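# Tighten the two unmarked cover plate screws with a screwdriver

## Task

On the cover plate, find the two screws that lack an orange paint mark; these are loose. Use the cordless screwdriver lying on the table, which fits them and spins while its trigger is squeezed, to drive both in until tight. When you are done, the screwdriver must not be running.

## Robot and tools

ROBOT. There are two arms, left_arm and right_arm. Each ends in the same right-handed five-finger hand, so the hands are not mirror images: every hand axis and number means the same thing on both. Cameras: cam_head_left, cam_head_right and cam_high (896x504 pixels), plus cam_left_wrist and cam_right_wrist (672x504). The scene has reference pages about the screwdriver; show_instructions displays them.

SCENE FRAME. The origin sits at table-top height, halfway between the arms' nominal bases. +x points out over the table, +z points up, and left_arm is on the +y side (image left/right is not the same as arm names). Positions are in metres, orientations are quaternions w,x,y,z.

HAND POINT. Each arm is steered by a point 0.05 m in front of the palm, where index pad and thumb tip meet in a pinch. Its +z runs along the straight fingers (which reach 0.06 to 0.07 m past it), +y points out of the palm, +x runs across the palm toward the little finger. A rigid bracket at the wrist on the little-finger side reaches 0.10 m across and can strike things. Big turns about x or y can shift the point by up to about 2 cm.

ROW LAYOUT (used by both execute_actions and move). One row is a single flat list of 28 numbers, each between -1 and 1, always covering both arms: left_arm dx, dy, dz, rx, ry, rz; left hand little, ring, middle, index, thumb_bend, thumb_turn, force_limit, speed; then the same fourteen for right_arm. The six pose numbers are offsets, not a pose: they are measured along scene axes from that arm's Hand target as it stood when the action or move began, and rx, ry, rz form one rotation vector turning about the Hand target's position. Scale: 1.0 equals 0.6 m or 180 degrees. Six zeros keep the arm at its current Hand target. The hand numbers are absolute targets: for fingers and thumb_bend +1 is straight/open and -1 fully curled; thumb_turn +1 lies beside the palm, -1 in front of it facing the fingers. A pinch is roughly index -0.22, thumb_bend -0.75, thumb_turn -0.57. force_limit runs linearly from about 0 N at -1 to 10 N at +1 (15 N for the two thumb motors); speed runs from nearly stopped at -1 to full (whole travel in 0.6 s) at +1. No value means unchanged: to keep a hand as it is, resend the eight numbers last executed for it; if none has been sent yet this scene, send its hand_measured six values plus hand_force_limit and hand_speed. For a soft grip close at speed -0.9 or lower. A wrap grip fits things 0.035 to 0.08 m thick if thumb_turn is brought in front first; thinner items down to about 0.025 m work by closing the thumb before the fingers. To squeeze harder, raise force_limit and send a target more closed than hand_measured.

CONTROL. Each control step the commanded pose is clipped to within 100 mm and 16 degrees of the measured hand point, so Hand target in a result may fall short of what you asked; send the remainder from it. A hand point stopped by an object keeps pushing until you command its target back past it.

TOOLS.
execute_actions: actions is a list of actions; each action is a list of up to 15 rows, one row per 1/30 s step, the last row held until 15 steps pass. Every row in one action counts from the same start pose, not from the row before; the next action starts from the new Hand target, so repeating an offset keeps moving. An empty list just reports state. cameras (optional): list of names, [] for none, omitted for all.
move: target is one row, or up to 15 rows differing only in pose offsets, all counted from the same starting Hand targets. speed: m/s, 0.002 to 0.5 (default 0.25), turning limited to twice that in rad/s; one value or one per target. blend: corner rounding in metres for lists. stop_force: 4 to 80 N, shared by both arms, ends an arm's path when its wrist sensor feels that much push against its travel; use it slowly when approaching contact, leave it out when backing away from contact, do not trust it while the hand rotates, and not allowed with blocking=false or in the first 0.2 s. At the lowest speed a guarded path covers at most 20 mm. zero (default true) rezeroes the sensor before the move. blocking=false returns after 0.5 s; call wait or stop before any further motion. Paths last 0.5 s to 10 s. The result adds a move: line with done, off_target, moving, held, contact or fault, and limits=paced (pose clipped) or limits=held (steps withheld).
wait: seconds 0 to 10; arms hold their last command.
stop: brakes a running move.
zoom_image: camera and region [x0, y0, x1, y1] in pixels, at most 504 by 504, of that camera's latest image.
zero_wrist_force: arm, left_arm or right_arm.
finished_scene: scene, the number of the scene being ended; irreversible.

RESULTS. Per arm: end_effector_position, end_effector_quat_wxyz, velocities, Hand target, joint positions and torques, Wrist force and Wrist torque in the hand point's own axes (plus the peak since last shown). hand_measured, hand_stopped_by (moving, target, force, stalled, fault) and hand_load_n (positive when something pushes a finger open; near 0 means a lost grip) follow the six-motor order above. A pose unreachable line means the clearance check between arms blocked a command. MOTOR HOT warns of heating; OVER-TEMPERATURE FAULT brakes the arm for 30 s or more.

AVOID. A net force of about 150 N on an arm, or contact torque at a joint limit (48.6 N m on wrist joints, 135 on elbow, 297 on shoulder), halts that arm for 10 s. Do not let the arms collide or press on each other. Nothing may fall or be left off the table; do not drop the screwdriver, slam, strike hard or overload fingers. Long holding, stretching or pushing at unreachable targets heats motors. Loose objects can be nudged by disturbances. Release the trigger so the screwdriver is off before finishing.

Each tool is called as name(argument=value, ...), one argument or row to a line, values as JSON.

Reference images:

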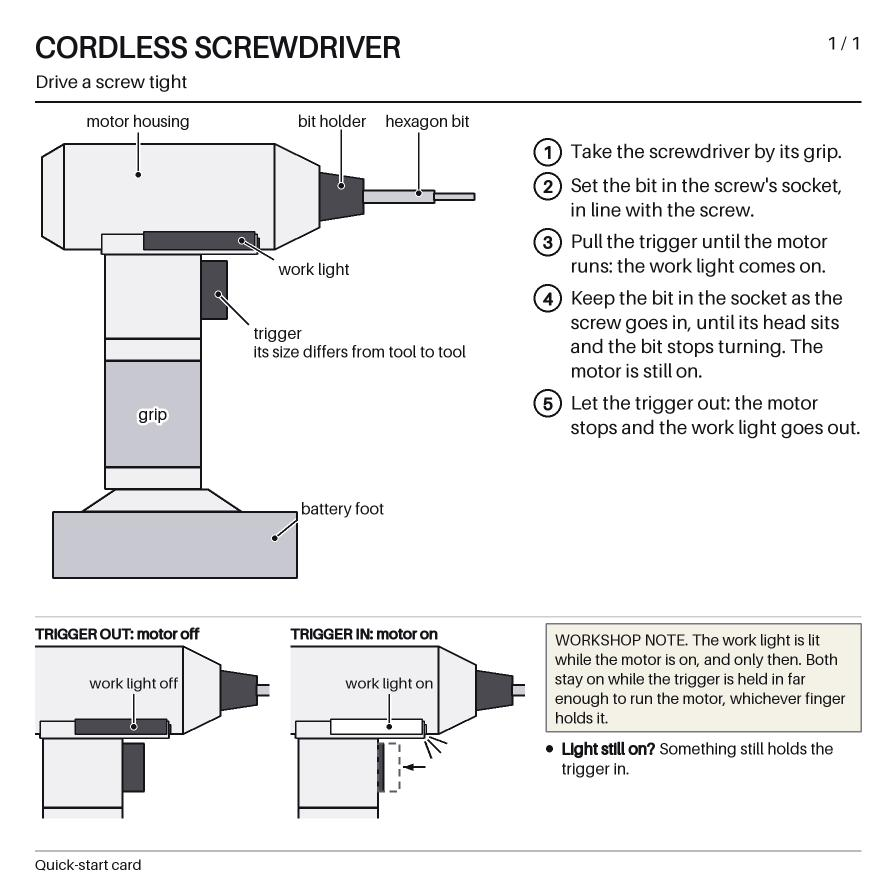

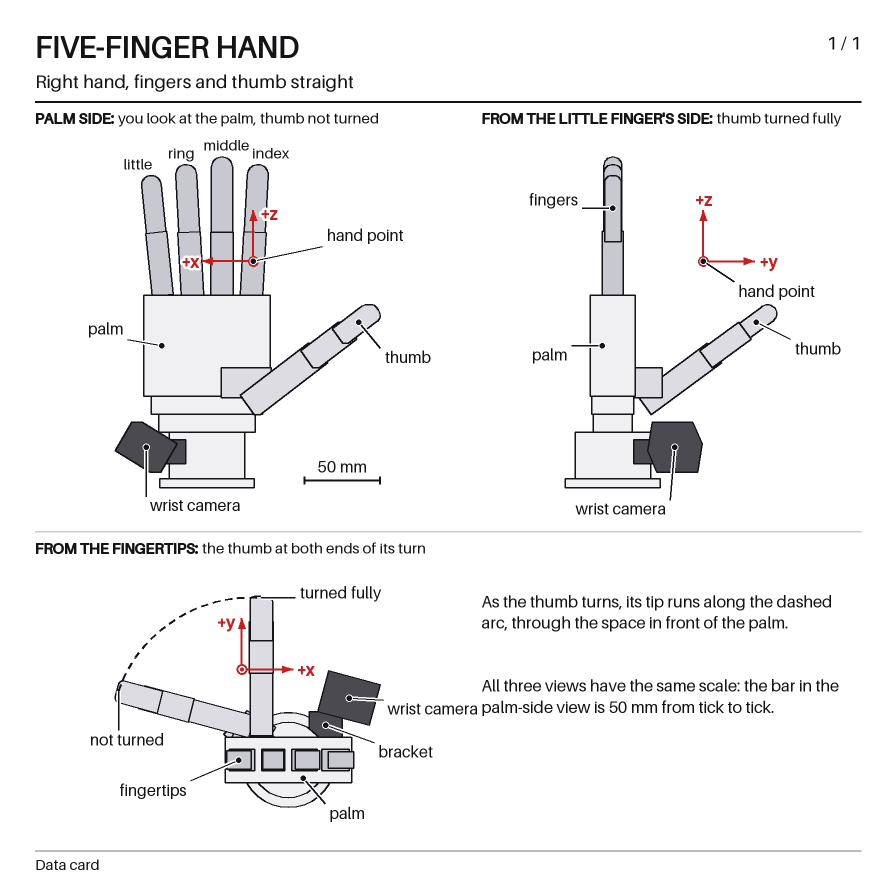

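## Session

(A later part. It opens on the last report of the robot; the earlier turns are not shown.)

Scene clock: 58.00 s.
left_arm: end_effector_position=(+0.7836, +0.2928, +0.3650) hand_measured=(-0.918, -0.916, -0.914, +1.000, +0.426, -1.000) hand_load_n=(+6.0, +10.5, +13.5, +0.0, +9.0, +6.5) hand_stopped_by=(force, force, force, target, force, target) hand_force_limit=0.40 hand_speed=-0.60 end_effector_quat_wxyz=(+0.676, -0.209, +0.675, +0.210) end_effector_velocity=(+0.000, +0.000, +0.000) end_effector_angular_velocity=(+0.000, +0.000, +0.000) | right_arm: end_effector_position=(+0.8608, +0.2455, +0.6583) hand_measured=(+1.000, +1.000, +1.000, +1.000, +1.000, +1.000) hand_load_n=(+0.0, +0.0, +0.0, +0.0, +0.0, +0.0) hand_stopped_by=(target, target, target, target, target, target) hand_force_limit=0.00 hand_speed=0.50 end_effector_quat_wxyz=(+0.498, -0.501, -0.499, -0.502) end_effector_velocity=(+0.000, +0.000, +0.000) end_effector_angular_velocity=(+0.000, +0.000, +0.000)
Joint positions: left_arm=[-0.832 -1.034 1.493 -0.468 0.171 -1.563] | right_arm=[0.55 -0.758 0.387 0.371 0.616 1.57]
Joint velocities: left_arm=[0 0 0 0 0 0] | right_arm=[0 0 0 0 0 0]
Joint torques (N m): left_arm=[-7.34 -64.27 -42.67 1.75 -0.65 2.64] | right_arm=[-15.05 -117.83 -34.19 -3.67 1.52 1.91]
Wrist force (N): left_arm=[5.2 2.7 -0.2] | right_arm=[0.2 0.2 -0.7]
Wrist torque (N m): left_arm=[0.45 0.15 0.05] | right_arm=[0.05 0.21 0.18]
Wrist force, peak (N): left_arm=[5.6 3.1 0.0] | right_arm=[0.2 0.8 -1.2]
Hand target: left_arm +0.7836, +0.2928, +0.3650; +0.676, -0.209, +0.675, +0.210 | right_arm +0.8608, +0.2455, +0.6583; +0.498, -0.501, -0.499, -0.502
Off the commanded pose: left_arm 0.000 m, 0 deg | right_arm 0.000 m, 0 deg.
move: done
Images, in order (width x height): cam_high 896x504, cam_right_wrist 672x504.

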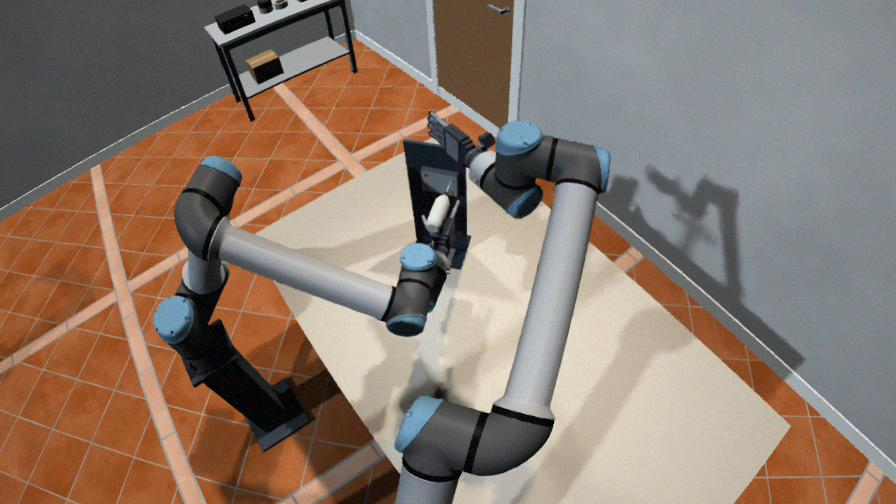

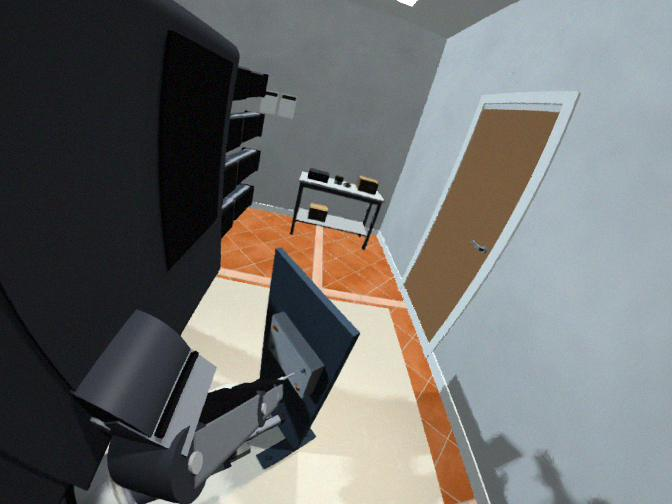

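move(
  target=[-0.02025,-0.01475,0,0,0,0,-1,-1,-1,1,-1,-1,0.4,-0.6,0,0,0,0,0,0,1,1,1,1,1,1,0,0.5],
  speed=0.1,
  cameras=["cam_high","cam_right_wrist","cam_head_right"],
)

zoom_image(
  camera="cam_right_wrist",
  region=[265, 335, 335, 410],
)

zoom_image(
  camera="cam_high",
  region=[436, 165, 466, 205],
)

zoom_image(
  camera="cam_head_right",
  region=[325, 105, 355, 140],
)

move(
  target=[0.01475,-0.02025,0,0,0,0,-1,-1,-1,1,-1,-1,0.4,-0.6,0,0,0,0,0,0,1,1,1,1,1,1,0,0.5],
  speed=0.1,
  cameras=["cam_high","cam_right_wrist","cam_head_right"],
)

zoom_image(
  camera="cam_right_wrist",
  region=[265, 335, 335, 410],
)

zoom_image(
  camera="cam_high",
  region=[436, 165, 466, 205],
)

zoom_image(
  camera="cam_head_right",
  region=[325, 105, 355, 140],
)

move(
  target=[0,0,-0.025,0,0,0,-1,-1,-1,1,-1,-1,0.4,-0.6,0,0,0,0,0,0,1,1,1,1,1,1,0,0.5],
  speed=0.1,
  cameras=["cam_high","cam_right_wrist","cam_head_right"],
)

zoom_image(
  camera="cam_right_wrist",
  region=[265, 335, 335, 410],
)

zoom_image(
  camera="cam_high",
  region=[436, 165, 466, 205],
)

zoom_image(
  camera="cam_head_right",
  region=[325, 105, 355, 140],
)

Scene clock: 59.63 s.
left_arm: end_effector_position=(+0.7713, +0.2839, +0.3650) hand_measured=(-0.918, -0.916, -0.914, +1.000, +0.426, -1.000) hand_load_n=(+6.0, +11.0, +13.5, +0.0, +9.0, +6.0) hand_stopped_by=(force, force, force, target, force, target) hand_force_limit=0.40 hand_speed=-0.60 end_effector_quat_wxyz=(+0.676, -0.209, +0.675, +0.210) end_effector_velocity=(+0.001, +0.001, +0.000) end_effector_angular_velocity=(+0.000, +0.000, +0.000) | right_arm: end_effector_position=(+0.8608, +0.2455, +0.6583) hand_measured=(+1.000, +1.000, +1.000, +1.000, +1.000, +1.000) hand_load_n=(+0.0, +0.0, +0.0, +0.0, +0.0, +0.0) hand_stopped_by=(target, target, target, target, target, target) hand_force_limit=0.00 hand_speed=0.50 end_effector_quat_wxyz=(+0.498, -0.501, -0.499, -0.502) end_effector_velocity=(+0.000, +0.000, +0.001) end_effector_angular_velocity=(+0.001, -0.002, +0.000)
Joint positions: left_arm=[-0.851 -1.042 1.506 -0.473 0.153 -1.562] | right_arm=[0.55 -0.758 0.387 0.371 0.616 1.57]
Joint velocities: left_arm=[0.001 0 0 0 0.001 0] | right_arm=[0 0 0 -0.002 0 0]
Joint torques (N m): left_arm=[6.96 -83.85 -41.68 -4.06 1.72 4.22] | right_arm=[-14.77 -117.86 -36.38 -2.78 1.68 1.84]
Wrist force (N): left_arm=[5.6 2.8 -0.1] | right_arm=[0.2 0.9 -0.3]
Wrist torque (N m): left_arm=[0.45 0.09 0.07] | right_arm=[0.14 0.22 0.19]
Wrist force, peak (N): left_arm=[5.7 3.1 0.2] | right_arm=[0.3 0.7 -1.3]
Hand target: left_arm +0.7714, +0.2840, +0.3650; +0.676, -0.209, +0.675, +0.210 | right_arm +0.8608, +0.2455, +0.6583; +0.498, -0.501, -0.499, -0.502
Off the commanded pose: left_arm 0.000 m, 0 deg | right_arm 0.000 m, 0 deg.
move: done
Images, in order (width x height): cam_head_right 896x504, cam_high 896x504, cam_right_wrist 672x504.

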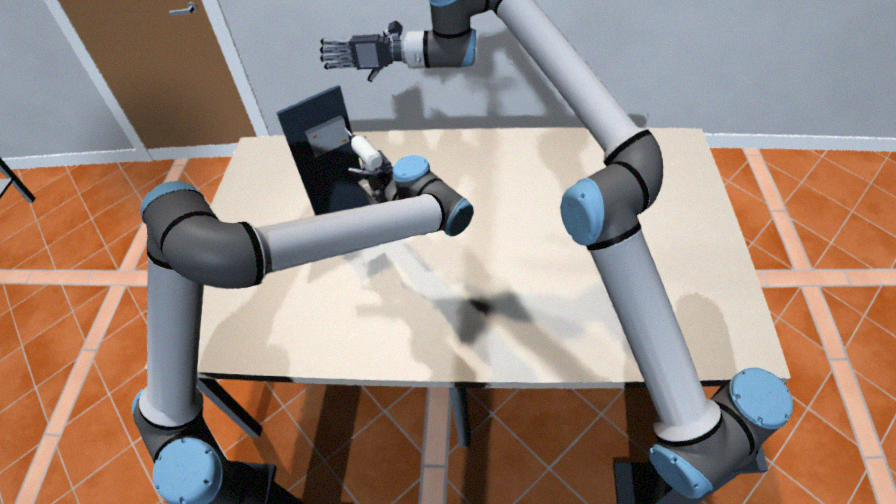

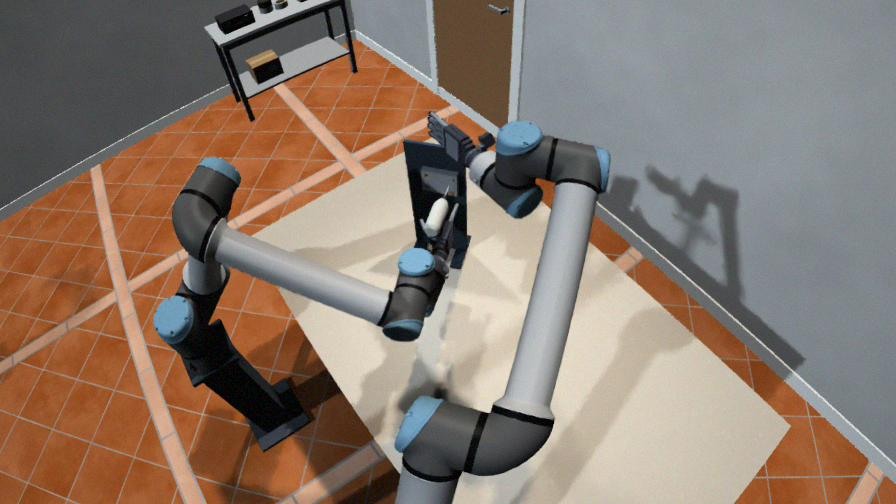

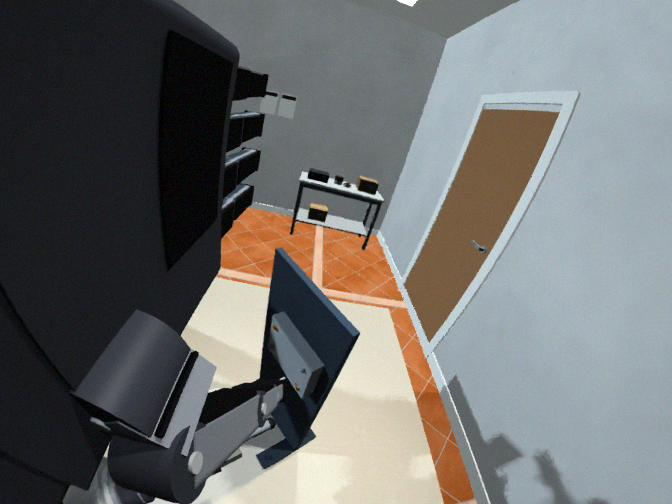

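Scaled by 6.720 from the camera's 672x504 image, which has a finer 960x720 frame.

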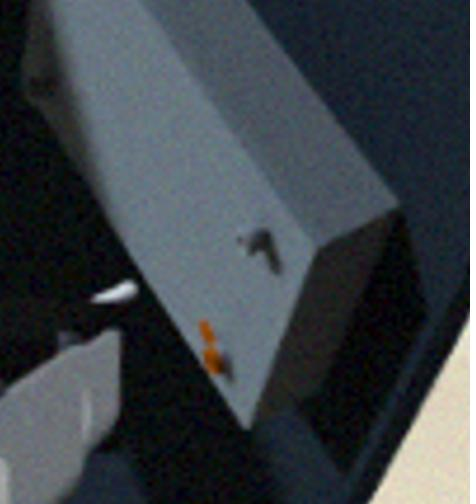

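Scaled by 12.600.

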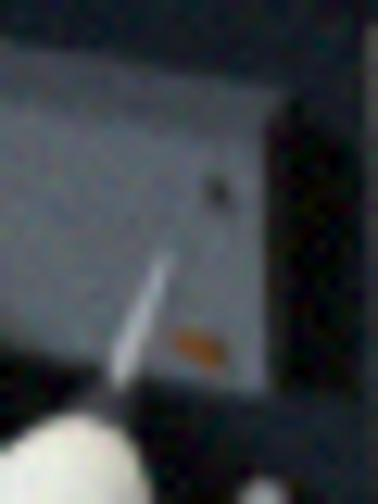

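Scaled by 14.400.

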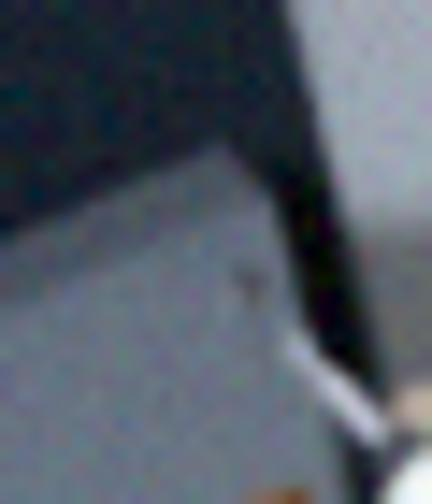

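Scene clock: 60.37 s.
left_arm: end_effector_position=(+0.7803, +0.2717, +0.3650) hand_measured=(-0.918, -0.916, -0.914, +1.000, +0.426, -1.000) hand_load_n=(+6.0, +11.0, +13.0, +0.0, +9.0, +6.0) hand_stopped_by=(force, force, force, target, force, target) hand_force_limit=0.40 hand_speed=-0.60 end_effector_quat_wxyz=(+0.676, -0.209, +0.675, +0.210) end_effector_velocity=(-0.001, +0.001, -0.001) end_effector_angular_velocity=(+0.000, +0.000, +0.001) | right_arm: end_effector_position=(+0.8608, +0.2455, +0.6583) hand_measured=(+1.000, +1.000, +1.000, +1.000, +1.000, +1.000) hand_load_n=(+0.0, +0.5, +0.0, +0.0, +0.0, +0.0) hand_stopped_by=(target, target, target, target, target, target) hand_force_limit=0.00 hand_speed=0.50 end_effector_quat_wxyz=(+0.498, -0.501, -0.499, -0.502) end_effector_velocity=(+0.000, +0.000, -0.001) end_effector_angular_velocity=(+0.000, +0.000, +0.000)
Joint positions: left_arm=[-0.853 -1.02 1.471 -0.46 0.151 -1.561] | right_arm=[0.55 -0.758 0.387 0.371 0.616 1.57]
Joint velocities: left_arm=[0 0 0.002 0 -0.001 -0.002] | right_arm=[0 0.001 0 -0.001 0 0]
Joint torques (N m): left_arm=[-8.24 -100.01 -26.66 2.66 -1.31 -2.72] | right_arm=[-14.64 -118.21 -37.46 -2.31 1.64 1.69]
Wrist force (N): left_arm=[5.7 2.6 -0.2] | right_arm=[0.4 0.7 -0.7]
Wrist torque (N m): left_arm=[0.44 0.07 0.08] | right_arm=[0.13 0.20 0.20]
Wrist force, peak (N): left_arm=[5.3 3.8 -0.3] | right_arm=[0.3 0.7 -1.3]
Hand target: left_arm +0.7802, +0.2718, +0.3650; +0.676, -0.209, +0.675, +0.210 | right_arm +0.8608, +0.2455, +0.6583; +0.498, -0.501, -0.499, -0.502
Off the commanded pose: left_arm 0.000 m, 0 deg | right_arm 0.000 m, 0 deg.
move: done
Images, in order (width x height): cam_head_right 896x504, cam_high 896x504, cam_right_wrist 672x504.

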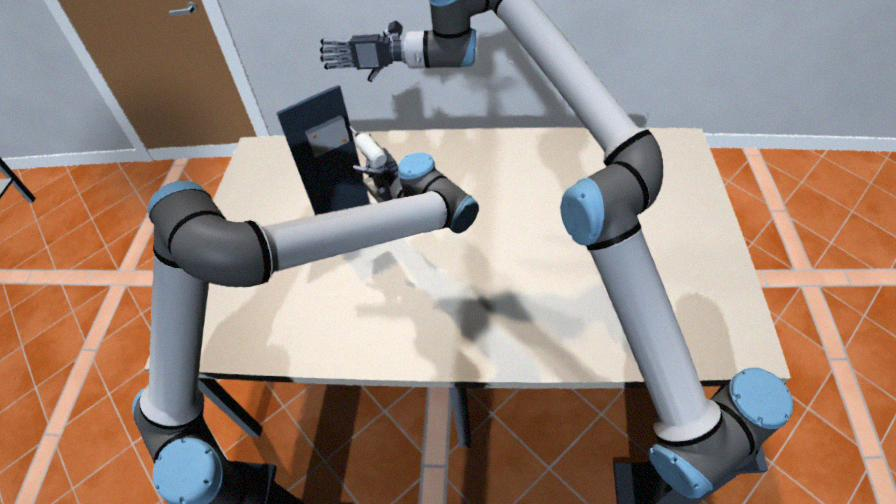

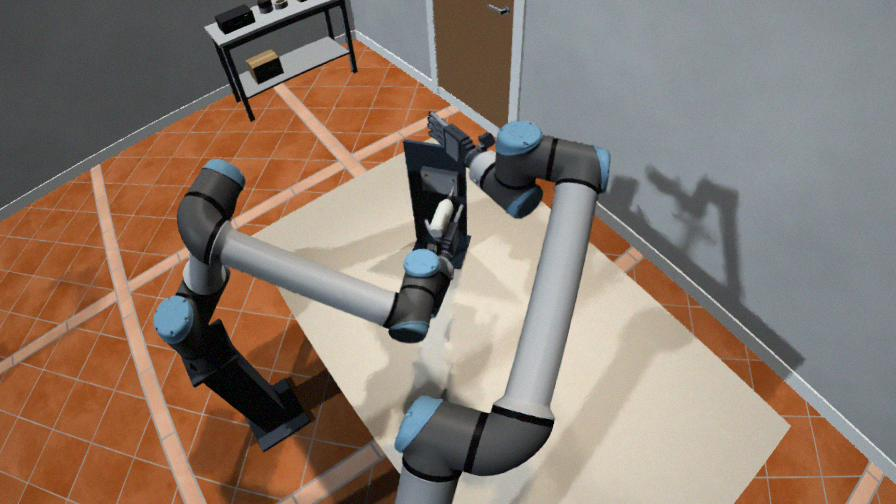

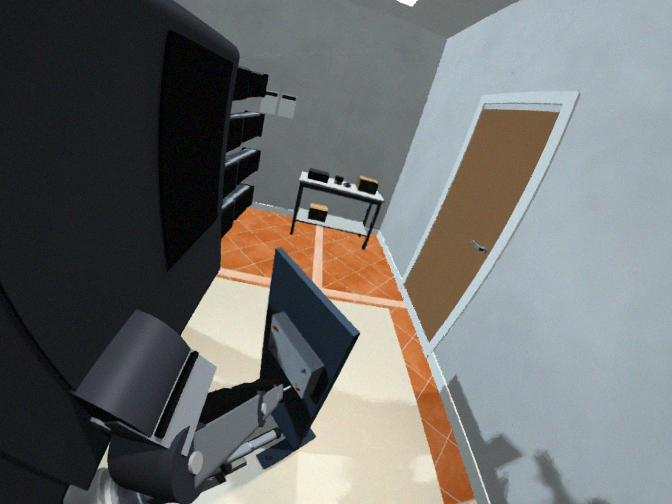

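Scaled by 6.720 from the camera's 672x504 image, which has a finer 960x720 frame.

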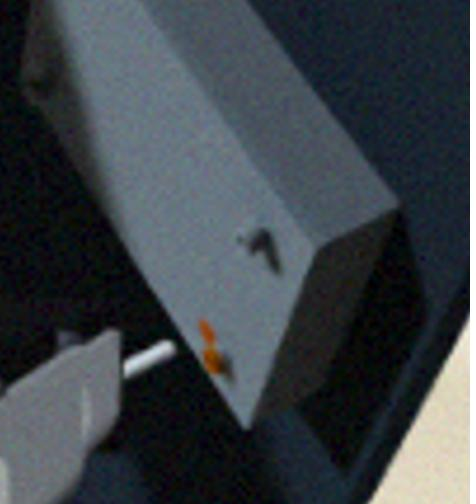

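Scaled by 12.600.

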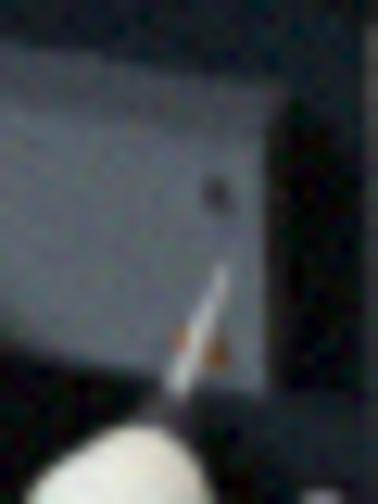

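Scaled by 14.400.

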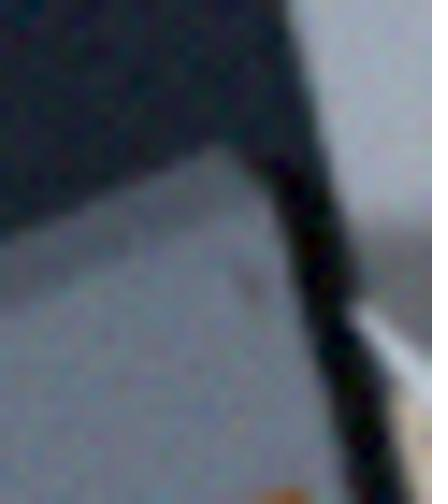

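Scene clock: 61.10 s.
left_arm: end_effector_position=(+0.7802, +0.2718, +0.3498) hand_measured=(-0.918, -0.916, -0.914, +1.000, +0.426, -1.000) hand_load_n=(+6.5, +10.5, +13.5, +0.0, +9.0, +6.0) hand_stopped_by=(force, force, force, target, force, target) hand_force_limit=0.40 hand_speed=-0.60 end_effector_quat_wxyz=(+0.676, -0.209, +0.675, +0.210) end_effector_velocity=(+0.000, +0.000, +0.001) end_effector_angular_velocity=(+0.000, +0.000, -0.001) | right_arm: end_effector_position=(+0.8608, +0.2455, +0.6583) hand_measured=(+1.000, +1.000, +1.000, +1.000, +1.000, +1.000) hand_load_n=(+0.0, +0.0, +0.0, +0.0, +0.0, +0.0) hand_stopped_by=(target, target, target, target, target, target) hand_force_limit=0.00 hand_speed=0.50 end_effector_quat_wxyz=(+0.498, -0.501, -0.499, -0.502) end_effector_velocity=(+0.000, +0.000, -0.001) end_effector_angular_velocity=(+0.000, +0.001, +0.000)
Joint positions: left_arm=[-0.853 -1.009 1.483 -0.483 0.151 -1.562] | right_arm=[0.55 -0.758 0.387 0.371 0.616 1.57]
Joint velocities: left_arm=[-0.001 -0.001 0 0 0 0.001] | right_arm=[0 0.001 0 0 0 0]
Joint torques (N m): left_arm=[2 -97.12 -37.15 -1.99 0.68 3.97] | right_arm=[-13.15 -117.31 -37.9 -2.01 1.56 1.86]
Wrist force (N): left_arm=[5.7 2.9 -0.1] | right_arm=[-0.2 0.6 -0.9]
Wrist torque (N m): left_arm=[0.48 0.07 0.09] | right_arm=[0.13 0.29 0.17]
Wrist force, peak (N): left_arm=[6.3 2.8 -0.4] | right_arm=[-0.3 0.9 -1.0]
Hand target: left_arm +0.7802, +0.2719, +0.3500; +0.676, -0.209, +0.675, +0.210 | right_arm +0.8608, +0.2455, +0.6583; +0.498, -0.501, -0.499, -0.502
Off the commanded pose: left_arm 0.000 m, 0 deg | right_arm 0.000 m, 0 deg.
move: done
Images, in order (width x height): cam_head_right 896x504, cam_high 896x504, cam_right_wrist 672x504.

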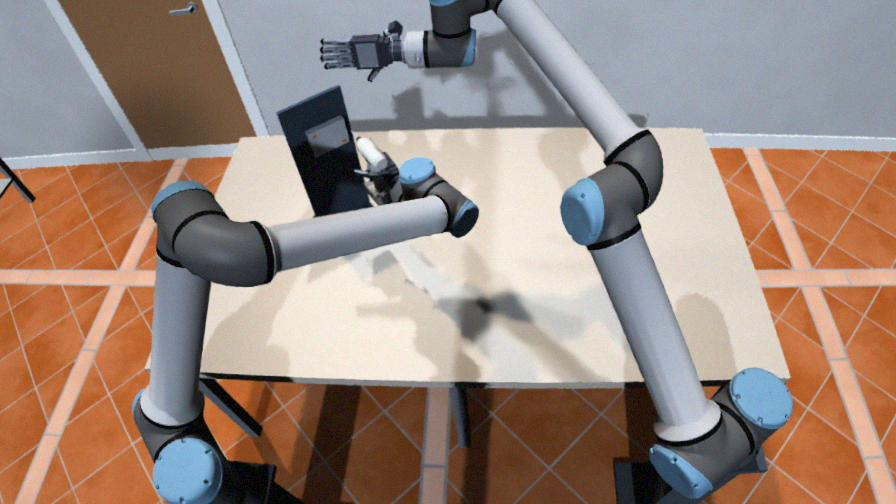

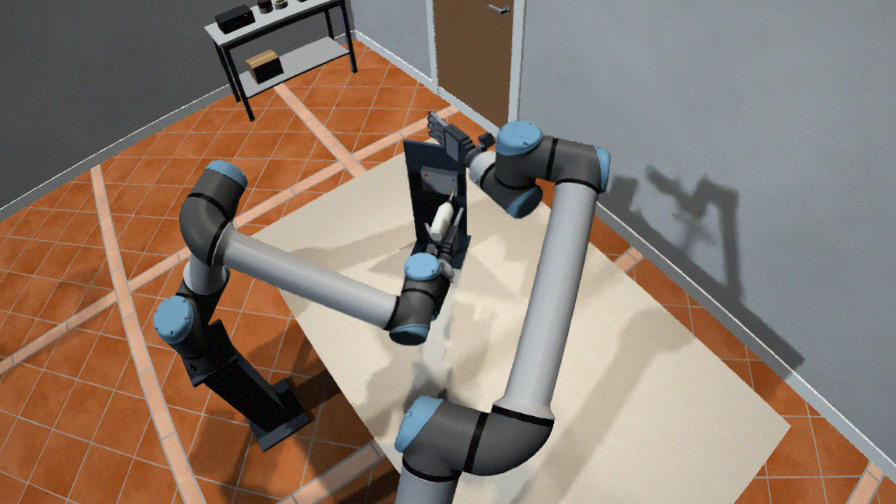

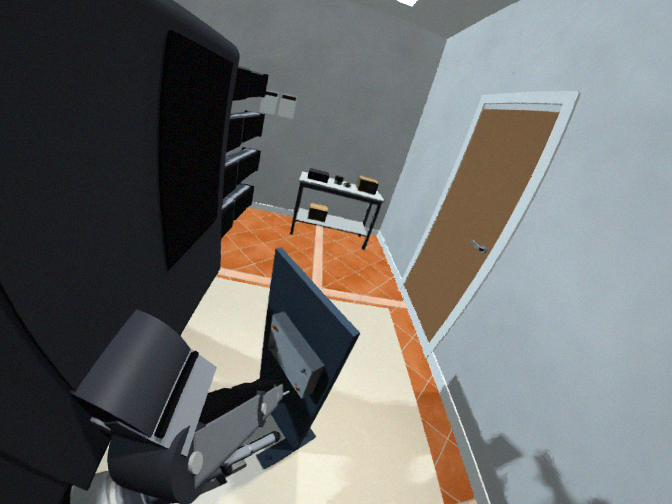

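Scaled by 6.720 from the camera's 672x504 image, which has a finer 960x720 frame.

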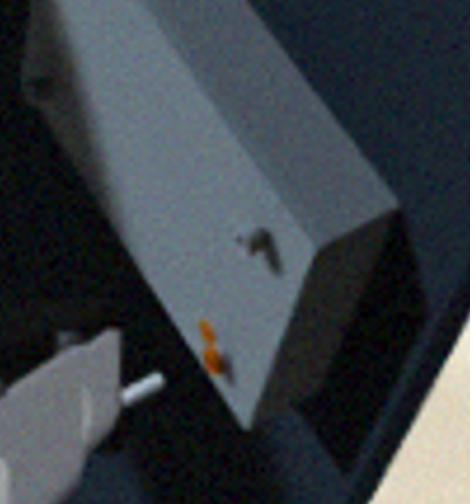

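Scaled by 12.600.

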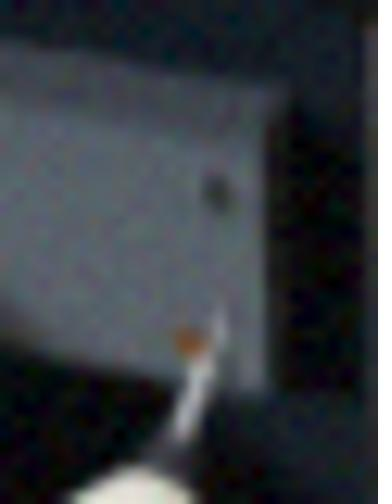

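Scaled by 14.400.

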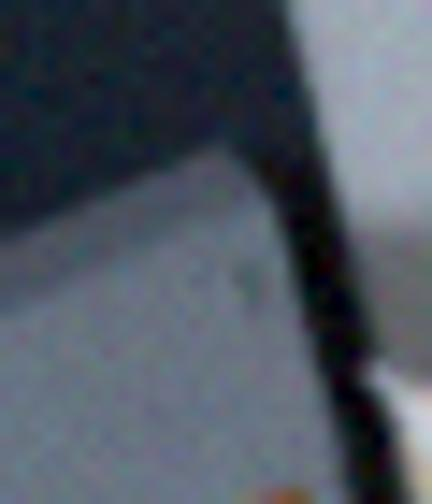

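move(
  target=[
    [0,0,0.025,0,0,0,-1,-1,-1,1,-1,-1,0.4,-0.6,0,-0.1925,0,0,0,0,1,1,1,1,1,1,0,0.5],
    [-0.01475,0.02025,0.025,0,0,0,-1,-1,-1,1,-1,-1,0.4,-0.6,0.1155,-0.1925,-0.1,0,0,0,1,1,1,1,1,1,0,0.5],
    [0.0055,0.035,0.025,0,0,0,-1,-1,-1,1,-1,-1,0.4,-0.6,0.1155,-0.1925,-0.2638,0,0,0,1,1,1,1,1,1,0,0.5],
  ],
  speed=0.15,
  cameras=["cam_high","cam_right_wrist"],
)

Scene clock: 65.03 s.
left_arm: end_effector_position=(+0.7837, +0.2929, +0.3650) hand_measured=(-0.918, -0.916, -0.914, +1.000, +0.426, -1.000) hand_load_n=(+6.0, +11.0, +13.5, +0.0, +9.0, +6.0) hand_stopped_by=(force, force, force, target, force, target) hand_force_limit=0.40 hand_speed=-0.60 end_effector_quat_wxyz=(+0.676, -0.209, +0.675, +0.210) end_effector_velocity=(+0.000, -0.001, +0.000) end_effector_angular_velocity=(+0.001, +0.001, +0.000) | right_arm: end_effector_position=(+0.9300, +0.1300, +0.5002) hand_measured=(+1.000, +1.000, +1.000, +1.000, +1.000, +1.000) hand_load_n=(+0.0, +0.0, +0.0, +0.0, +0.0, +0.0) hand_stopped_by=(target, target, target, target, target, target) hand_force_limit=0.00 hand_speed=0.50 end_effector_quat_wxyz=(+0.498, -0.501, -0.499, -0.502) end_effector_velocity=(-0.001, +0.000, +0.002) end_effector_angular_velocity=(+0.001, -0.002, +0.000)
Joint positions: left_arm=[-0.832 -1.034 1.493 -0.468 0.171 -1.563] | right_arm=[0.41 -0.898 0.914 -0.016 0.476 1.57]
Joint velocities: left_arm=[-0.001 0 0 0 -0.001 0.001] | right_arm=[0 -0.002 0 0 0 -0.001]
Joint torques (N m): left_arm=[-11.6 -80.35 -38.54 2.39 -2.23 -2.84] | right_arm=[13.57 -102.76 -39.49 0.08 1.71 -1.11]
Wrist force (N): left_arm=[5.7 2.7 -0.2] | right_arm=[0.2 0.5 -0.7]
Wrist torque (N m): left_arm=[0.45 0.08 0.08] | right_arm=[0.09 0.22 0.21]
Wrist force, peak (N): left_arm=[6.2 2.7 -0.3] | right_arm=[1.1 -0.6 -2.4]
Hand target: left_arm +0.7836, +0.2928, +0.3650; +0.676, -0.209, +0.675, +0.210 | right_arm +0.9300, +0.1300, +0.5000; +0.498, -0.501, -0.499, -0.502
Off the commanded pose: left_arm 0.000 m, 0 deg | right_arm 0.000 m, 0 deg.
move: done
Images, in order (width x height): cam_high 896x504, cam_right_wrist 672x504.

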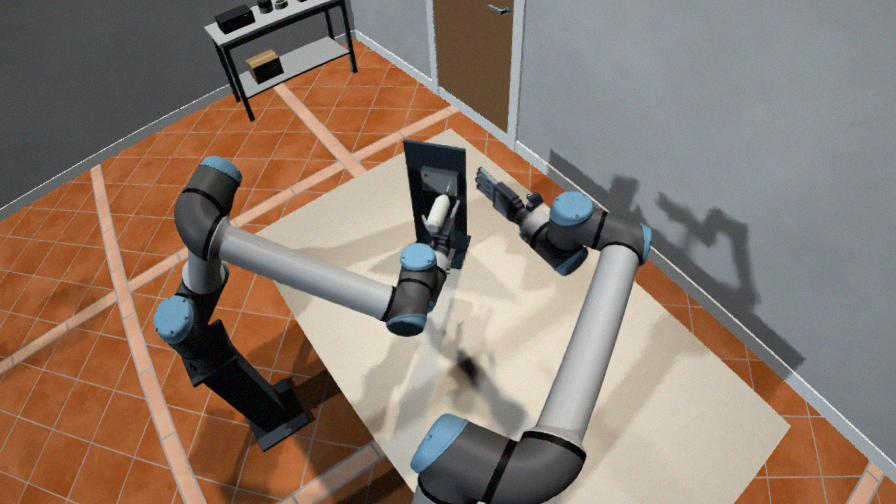

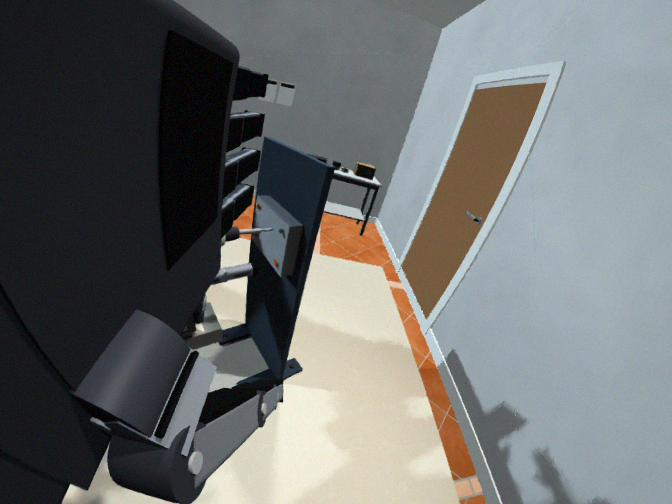

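zoom_image(
  camera="cam_right_wrist",
  region=[235, 185, 315, 285],
)

zoom_image(
  camera="cam_high",
  region=[436, 165, 466, 205],
)

Scaled by 5.040 from the camera's 672x504 image, which has a finer 960x720 frame.

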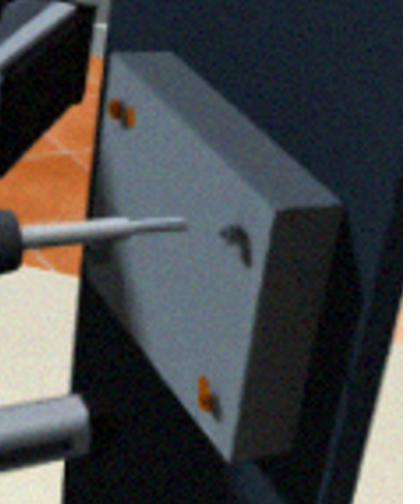

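Scaled by 12.600.

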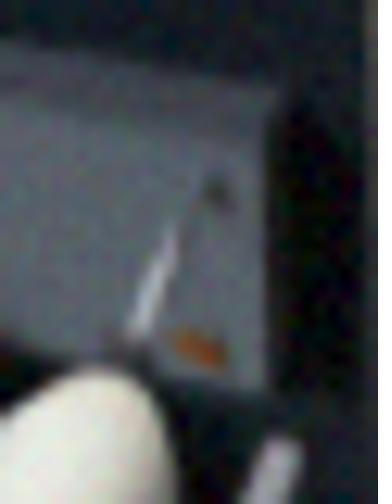

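zoom_image(
  camera="cam_right_wrist",
  region=[265, 215, 300, 245],
)

Scaled by 14.400 from the camera's 672x504 image, which has a finer 960x720 frame.

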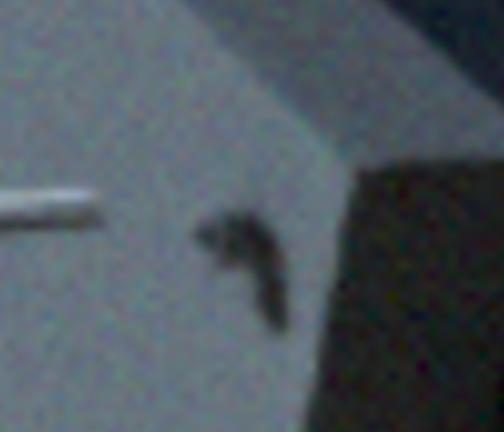

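move(
  target=[0.0054,0.0039,0,0,0,0,-1,-1,-1,1,-1,-1,0.4,-0.6,0,0,0,0,0,0,1,1,1,1,1,1,0,0.5],
  speed=0.03,
  stop_force=6,
  cameras=["cam_right_wrist"],
)

zoom_image(
  camera="cam_right_wrist",
  region=[265, 215, 300, 245],
)

move(
  target=[0.00492,-0.00675,0,0,0,0,-1,-1,-1,1,-1,-1,0.4,-0.6,0,0,0,0,0,0,1,1,1,1,1,1,0,0.5],
  speed=0.03,
  stop_force=6,
  cameras=["cam_right_wrist"],
)

zoom_image(
  camera="cam_right_wrist",
  region=[265, 215, 300, 245],
)

move(
  target=[0,0,-0.00833,0,0,0,-1,-1,-1,1,-1,-1,0.4,-0.6,0,0,0,0,0,0,1,1,1,1,1,1,0,0.5],
  speed=0.03,
  stop_force=6,
  cameras=["cam_right_wrist"],
)

zoom_image(
  camera="cam_right_wrist",
  region=[265, 215, 300, 245],
)

Scene clock: 66.60 s.
left_arm: end_effector_position=(+0.7869, +0.2952, +0.3650) hand_measured=(-0.918, -0.916, -0.914, +1.000, +0.426, -1.000) hand_load_n=(+6.5, +11.0, +13.5, +0.0, +9.0, +6.0) hand_stopped_by=(force, force, force, target, force, target) hand_force_limit=0.40 hand_speed=-0.60 end_effector_quat_wxyz=(+0.676, -0.209, +0.675, +0.210) end_effector_velocity=(+0.000, +0.001, +0.000) end_effector_angular_velocity=(+0.001, +0.001, +0.001) | right_arm: end_effector_position=(+0.9300, +0.1300, +0.5000) hand_measured=(+1.000, +1.000, +1.000, +1.000, +1.000, +1.000) hand_load_n=(+0.0, +0.0, +0.0, +0.0, +0.0, +0.0) hand_stopped_by=(target, target, target, target, target, target) hand_force_limit=0.00 hand_speed=0.50 end_effector_quat_wxyz=(+0.498, -0.501, -0.499, -0.502) end_effector_velocity=(+0.000, +0.000, +0.000) end_effector_angular_velocity=(+0.000, +0.000, +0.000)
Joint positions: left_arm=[-0.828 -1.032 1.49 -0.466 0.176 -1.563] | right_arm=[0.41 -0.898 0.914 -0.016 0.476 1.57]
Joint velocities: left_arm=[0.001 0 0 0.001 0 0.001] | right_arm=[0 0 0 0.001 0 0]
Joint torques (N m): left_arm=[-13.45 -69.87 -46.51 2.35 -1.67 -2.85] | right_arm=[9.75 -93.18 -39.06 -3.36 0.21 -2.34]
Wrist force (N): left_arm=[5.4 2.8 -0.1] | right_arm=[-0.2 0.4 -0.9]
Wrist torque (N m): left_arm=[0.47 0.12 0.06] | right_arm=[0.09 0.30 0.18]
Wrist force, peak (N): left_arm=[5.9 2.9 0.0] | right_arm=[0.2 0.7 -1.4]
Hand target: left_arm +0.7868, +0.2952, +0.3650; +0.676, -0.209, +0.675, +0.210 | right_arm +0.9300, +0.1300, +0.5000; +0.498, -0.501, -0.499, -0.502
Off the commanded pose: left_arm 0.000 m, 0 deg | right_arm 0.000 m, 0 deg.
move: done
Images, in order (width x height): cam_right_wrist 672x504.

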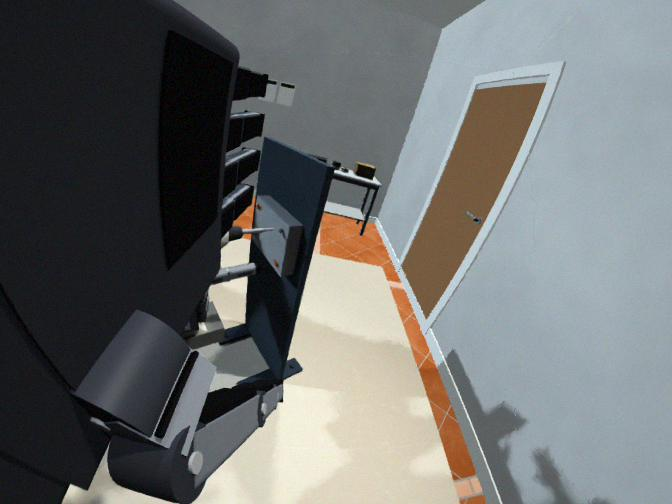

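Scaled by 14.400 from the camera's 672x504 image, which has a finer 960x720 frame.

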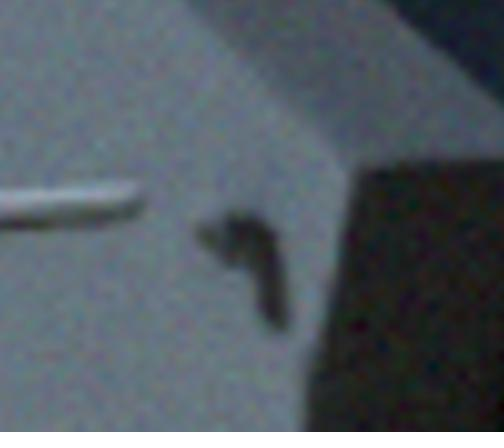

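Scene clock: 67.67 s.
left_arm: end_effector_position=(+0.7898, +0.2911, +0.3650) hand_measured=(-0.918, -0.916, -0.914, +1.000, +0.426, -1.000) hand_load_n=(+6.0, +10.5, +13.5, +0.0, +9.0, +6.0) hand_stopped_by=(force, force, force, target, force, target) hand_force_limit=0.40 hand_speed=-0.60 end_effector_quat_wxyz=(+0.676, -0.209, +0.675, +0.210) end_effector_velocity=(-0.001, +0.000, +0.000) end_effector_angular_velocity=(+0.000, +0.000, +0.000) | right_arm: end_effector_position=(+0.9300, +0.1300, +0.5000) hand_measured=(+1.000, +1.000, +1.000, +1.000, +1.000, +1.000) hand_load_n=(+0.0, +0.0, +0.0, +0.0, +0.0, +0.0) hand_stopped_by=(target, target, target, target, target, target) hand_force_limit=0.00 hand_speed=0.50 end_effector_quat_wxyz=(+0.498, -0.501, -0.499, -0.502) end_effector_velocity=(+0.000, +0.000, +0.000) end_effector_angular_velocity=(+0.000, +0.000, +0.000)
Joint positions: left_arm=[-0.829 -1.025 1.478 -0.462 0.175 -1.563] | right_arm=[0.41 -0.898 0.914 -0.016 0.476 1.57]
Joint velocities: left_arm=[-0.001 -0.001 0.001 -0.001 0 0.001] | right_arm=[0 0 0 0.001 0 0]
Joint torques (N m): left_arm=[-7.04 -96.44 -28.4 1.13 -1.68 -2.68] | right_arm=[7.7 -92.55 -41.25 -3.19 0.07 -2.29]
Wrist force (N): left_arm=[5.1 2.7 -0.3] | right_arm=[0.1 0.3 -0.6]
Wrist torque (N m): left_arm=[0.46 0.16 0.04] | right_arm=[0.05 0.24 0.19]
Wrist force, peak (N): left_arm=[5.9 2.9 -0.3] | right_arm=[0.5 0.9 -1.0]
Hand target: left_arm +0.7898, +0.2911, +0.3650; +0.676, -0.209, +0.675, +0.210 | right_arm +0.9300, +0.1300, +0.5000; +0.498, -0.501, -0.499, -0.502
Off the commanded pose: left_arm 0.000 m, 0 deg | right_arm 0.000 m, 0 deg.
move: done
Images, in order (width x height): cam_right_wrist 672x504.

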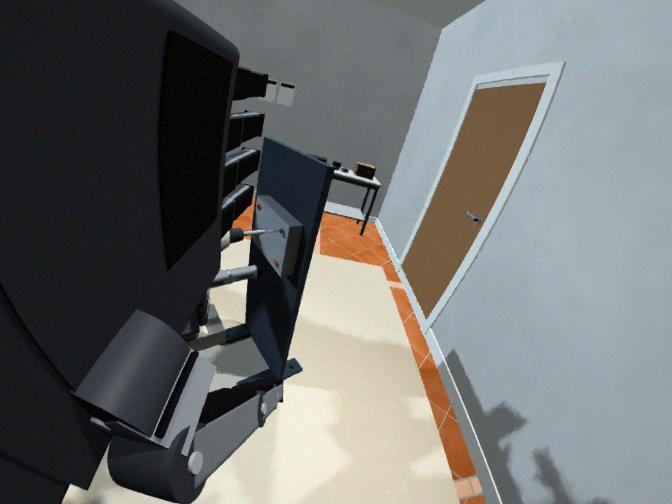

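Scaled by 14.400 from the camera's 672x504 image, which has a finer 960x720 frame.

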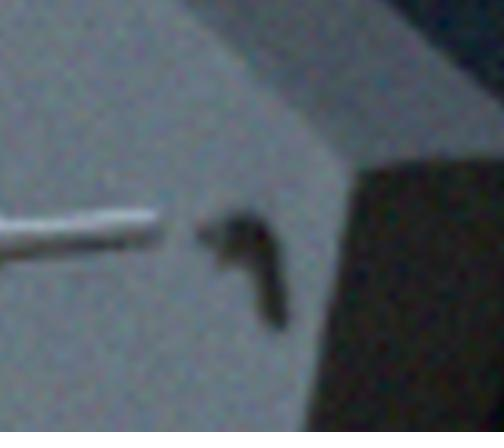

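Scene clock: 68.77 s.
left_arm: end_effector_position=(+0.7898, +0.2911, +0.3599) hand_measured=(-0.918, -0.916, -0.914, +1.000, +0.426, -1.000) hand_load_n=(+6.0, +11.0, +13.5, +0.0, +9.0, +6.0) hand_stopped_by=(force, force, force, target, force, target) hand_force_limit=0.40 hand_speed=-0.60 end_effector_quat_wxyz=(+0.676, -0.209, +0.675, +0.210) end_effector_velocity=(+0.000, +0.000, +0.000) end_effector_angular_velocity=(+0.000, +0.000, +0.000) | right_arm: end_effector_position=(+0.9300, +0.1300, +0.5000) hand_measured=(+1.000, +1.000, +1.000, +1.000, +1.000, +1.000) hand_load_n=(+0.0, +0.0, +0.0, +0.0, +0.0, +0.0) hand_stopped_by=(target, target, target, target, target, target) hand_force_limit=0.00 hand_speed=0.50 end_effector_quat_wxyz=(+0.498, -0.501, -0.499, -0.502) end_effector_velocity=(+0.000, +0.000, +0.000) end_effector_angular_velocity=(+0.000, +0.000, +0.000)
Joint positions: left_arm=[-0.829 -1.021 1.482 -0.47 0.175 -1.563] | right_arm=[0.41 -0.898 0.914 -0.016 0.476 1.57]
Joint velocities: left_arm=[0.001 0 0 0 0.001 0] | right_arm=[0 0 0 0 0 0]
Joint torques (N m): left_arm=[-1.31 -84 -39.93 0.77 0.69 4.1] | right_arm=[5.16 -92.98 -43.22 -2.45 0.04 -2.29]
Wrist force (N): left_arm=[5.2 2.9 -0.6] | right_arm=[-0.1 0.5 -0.9]
Wrist torque (N m): left_arm=[0.52 0.17 0.06] | right_arm=[0.11 0.27 0.19]
Wrist force, peak (N): left_arm=[5.7 2.9 -0.4] | right_arm=[0.2 0.8 -1.0]
Hand target: left_arm +0.7898, +0.2911, +0.3600; +0.676, -0.209, +0.675, +0.210 | right_arm +0.9300, +0.1300, +0.5000; +0.498, -0.501, -0.499, -0.502
Off the commanded pose: left_arm 0.000 m, 0 deg | right_arm 0.000 m, 0 deg.
move: done
Images, in order (width x height): cam_right_wrist 672x504.

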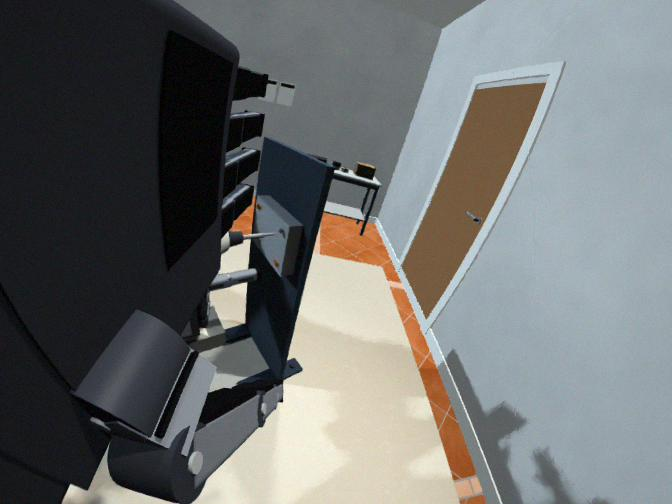

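Scaled by 14.400 from the camera's 672x504 image, which has a finer 960x720 frame.

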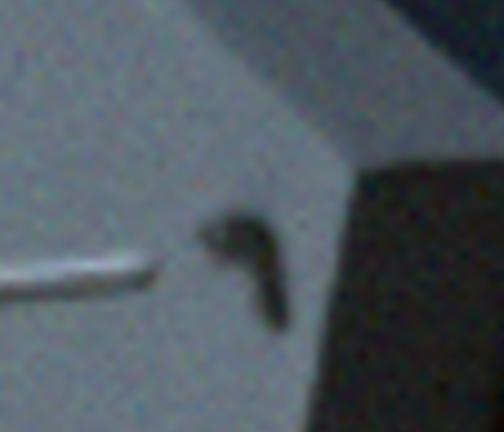

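move(
  target=[-0.00185,0.01105,-0.0012,0,0,0,-1,-1,-1,1,-1,-1,0.4,-0.6,0,0,0,0,0,0,1,1,1,1,1,1,0,0.5],
  speed=0.03,
  stop_force=6,
  cameras=["cam_right_wrist"],
)

zoom_image(
  camera="cam_right_wrist",
  region=[265, 215, 300, 245],
)

Scene clock: 71.17 s.
left_arm: end_effector_position=(+0.7887, +0.2978, +0.3593) hand_measured=(-0.918, -0.916, -0.914, +1.000, +0.426, -1.000) hand_load_n=(+6.5, +10.5, +13.5, +0.0, +9.0, +6.0) hand_stopped_by=(force, force, force, target, force, target) hand_force_limit=0.40 hand_speed=-0.60 end_effector_quat_wxyz=(+0.676, -0.209, +0.675, +0.210) end_effector_velocity=(+0.000, +0.000, +0.000) end_effector_angular_velocity=(+0.000, +0.000, +0.000) | right_arm: end_effector_position=(+0.9300, +0.1300, +0.5000) hand_measured=(+1.000, +1.000, +1.000, +1.000, +1.000, +1.000) hand_load_n=(+0.0, +0.0, +0.0, +0.0, +0.0, +0.0) hand_stopped_by=(target, target, target, target, target, target) hand_force_limit=0.00 hand_speed=0.50 end_effector_quat_wxyz=(+0.498, -0.501, -0.499, -0.502) end_effector_velocity=(+0.000, +0.000, +0.000) end_effector_angular_velocity=(+0.000, +0.000, +0.000)
Joint positions: left_arm=[-0.824 -1.027 1.494 -0.475 0.18 -1.563] | right_arm=[0.41 -0.898 0.914 -0.016 0.476 1.57]
Joint velocities: left_arm=[0 0.001 0 0 0 -0.001] | right_arm=[0 0 0 0 0 0]
Joint torques (N m): left_arm=[-15.82 -63.05 -53.36 1.12 -1.53 3.51] | right_arm=[-0.24 -92.89 -47.31 -1.6 0.01 -2.02]
Wrist force (N): left_arm=[5.1 2.7 -0.4] | right_arm=[0.0 0.2 -0.8]
Wrist torque (N m): left_arm=[0.47 0.17 0.04] | right_arm=[0.06 0.25 0.19]
Wrist force, peak (N): left_arm=[5.8 3.1 -0.3] | right_arm=[0.1 0.7 -1.3]
Hand target: left_arm +0.7887, +0.2978, +0.3593; +0.676, -0.209, +0.675, +0.210 | right_arm +0.9300, +0.1300, +0.5000; +0.498, -0.501, -0.499, -0.502
Off the commanded pose: left_arm 0.000 m, 0 deg | right_arm 0.000 m, 0 deg.
move: done
Images, in order (width x height): cam_right_wrist 672x504.

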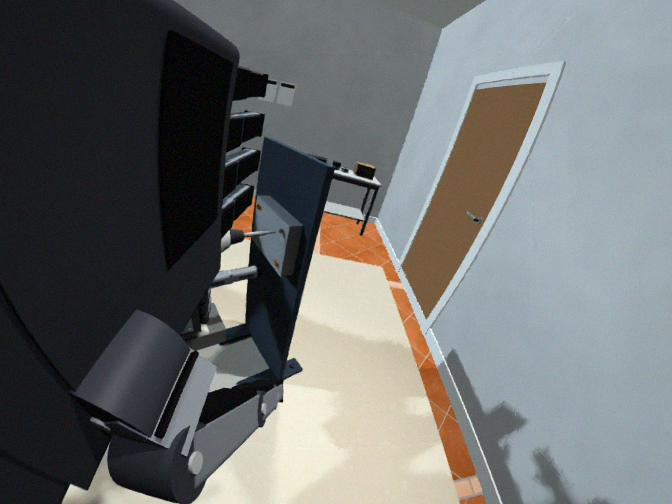

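Scaled by 14.400 from the camera's 672x504 image, which has a finer 960x720 frame.

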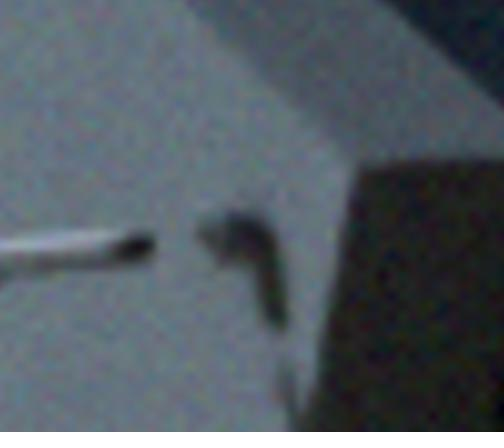

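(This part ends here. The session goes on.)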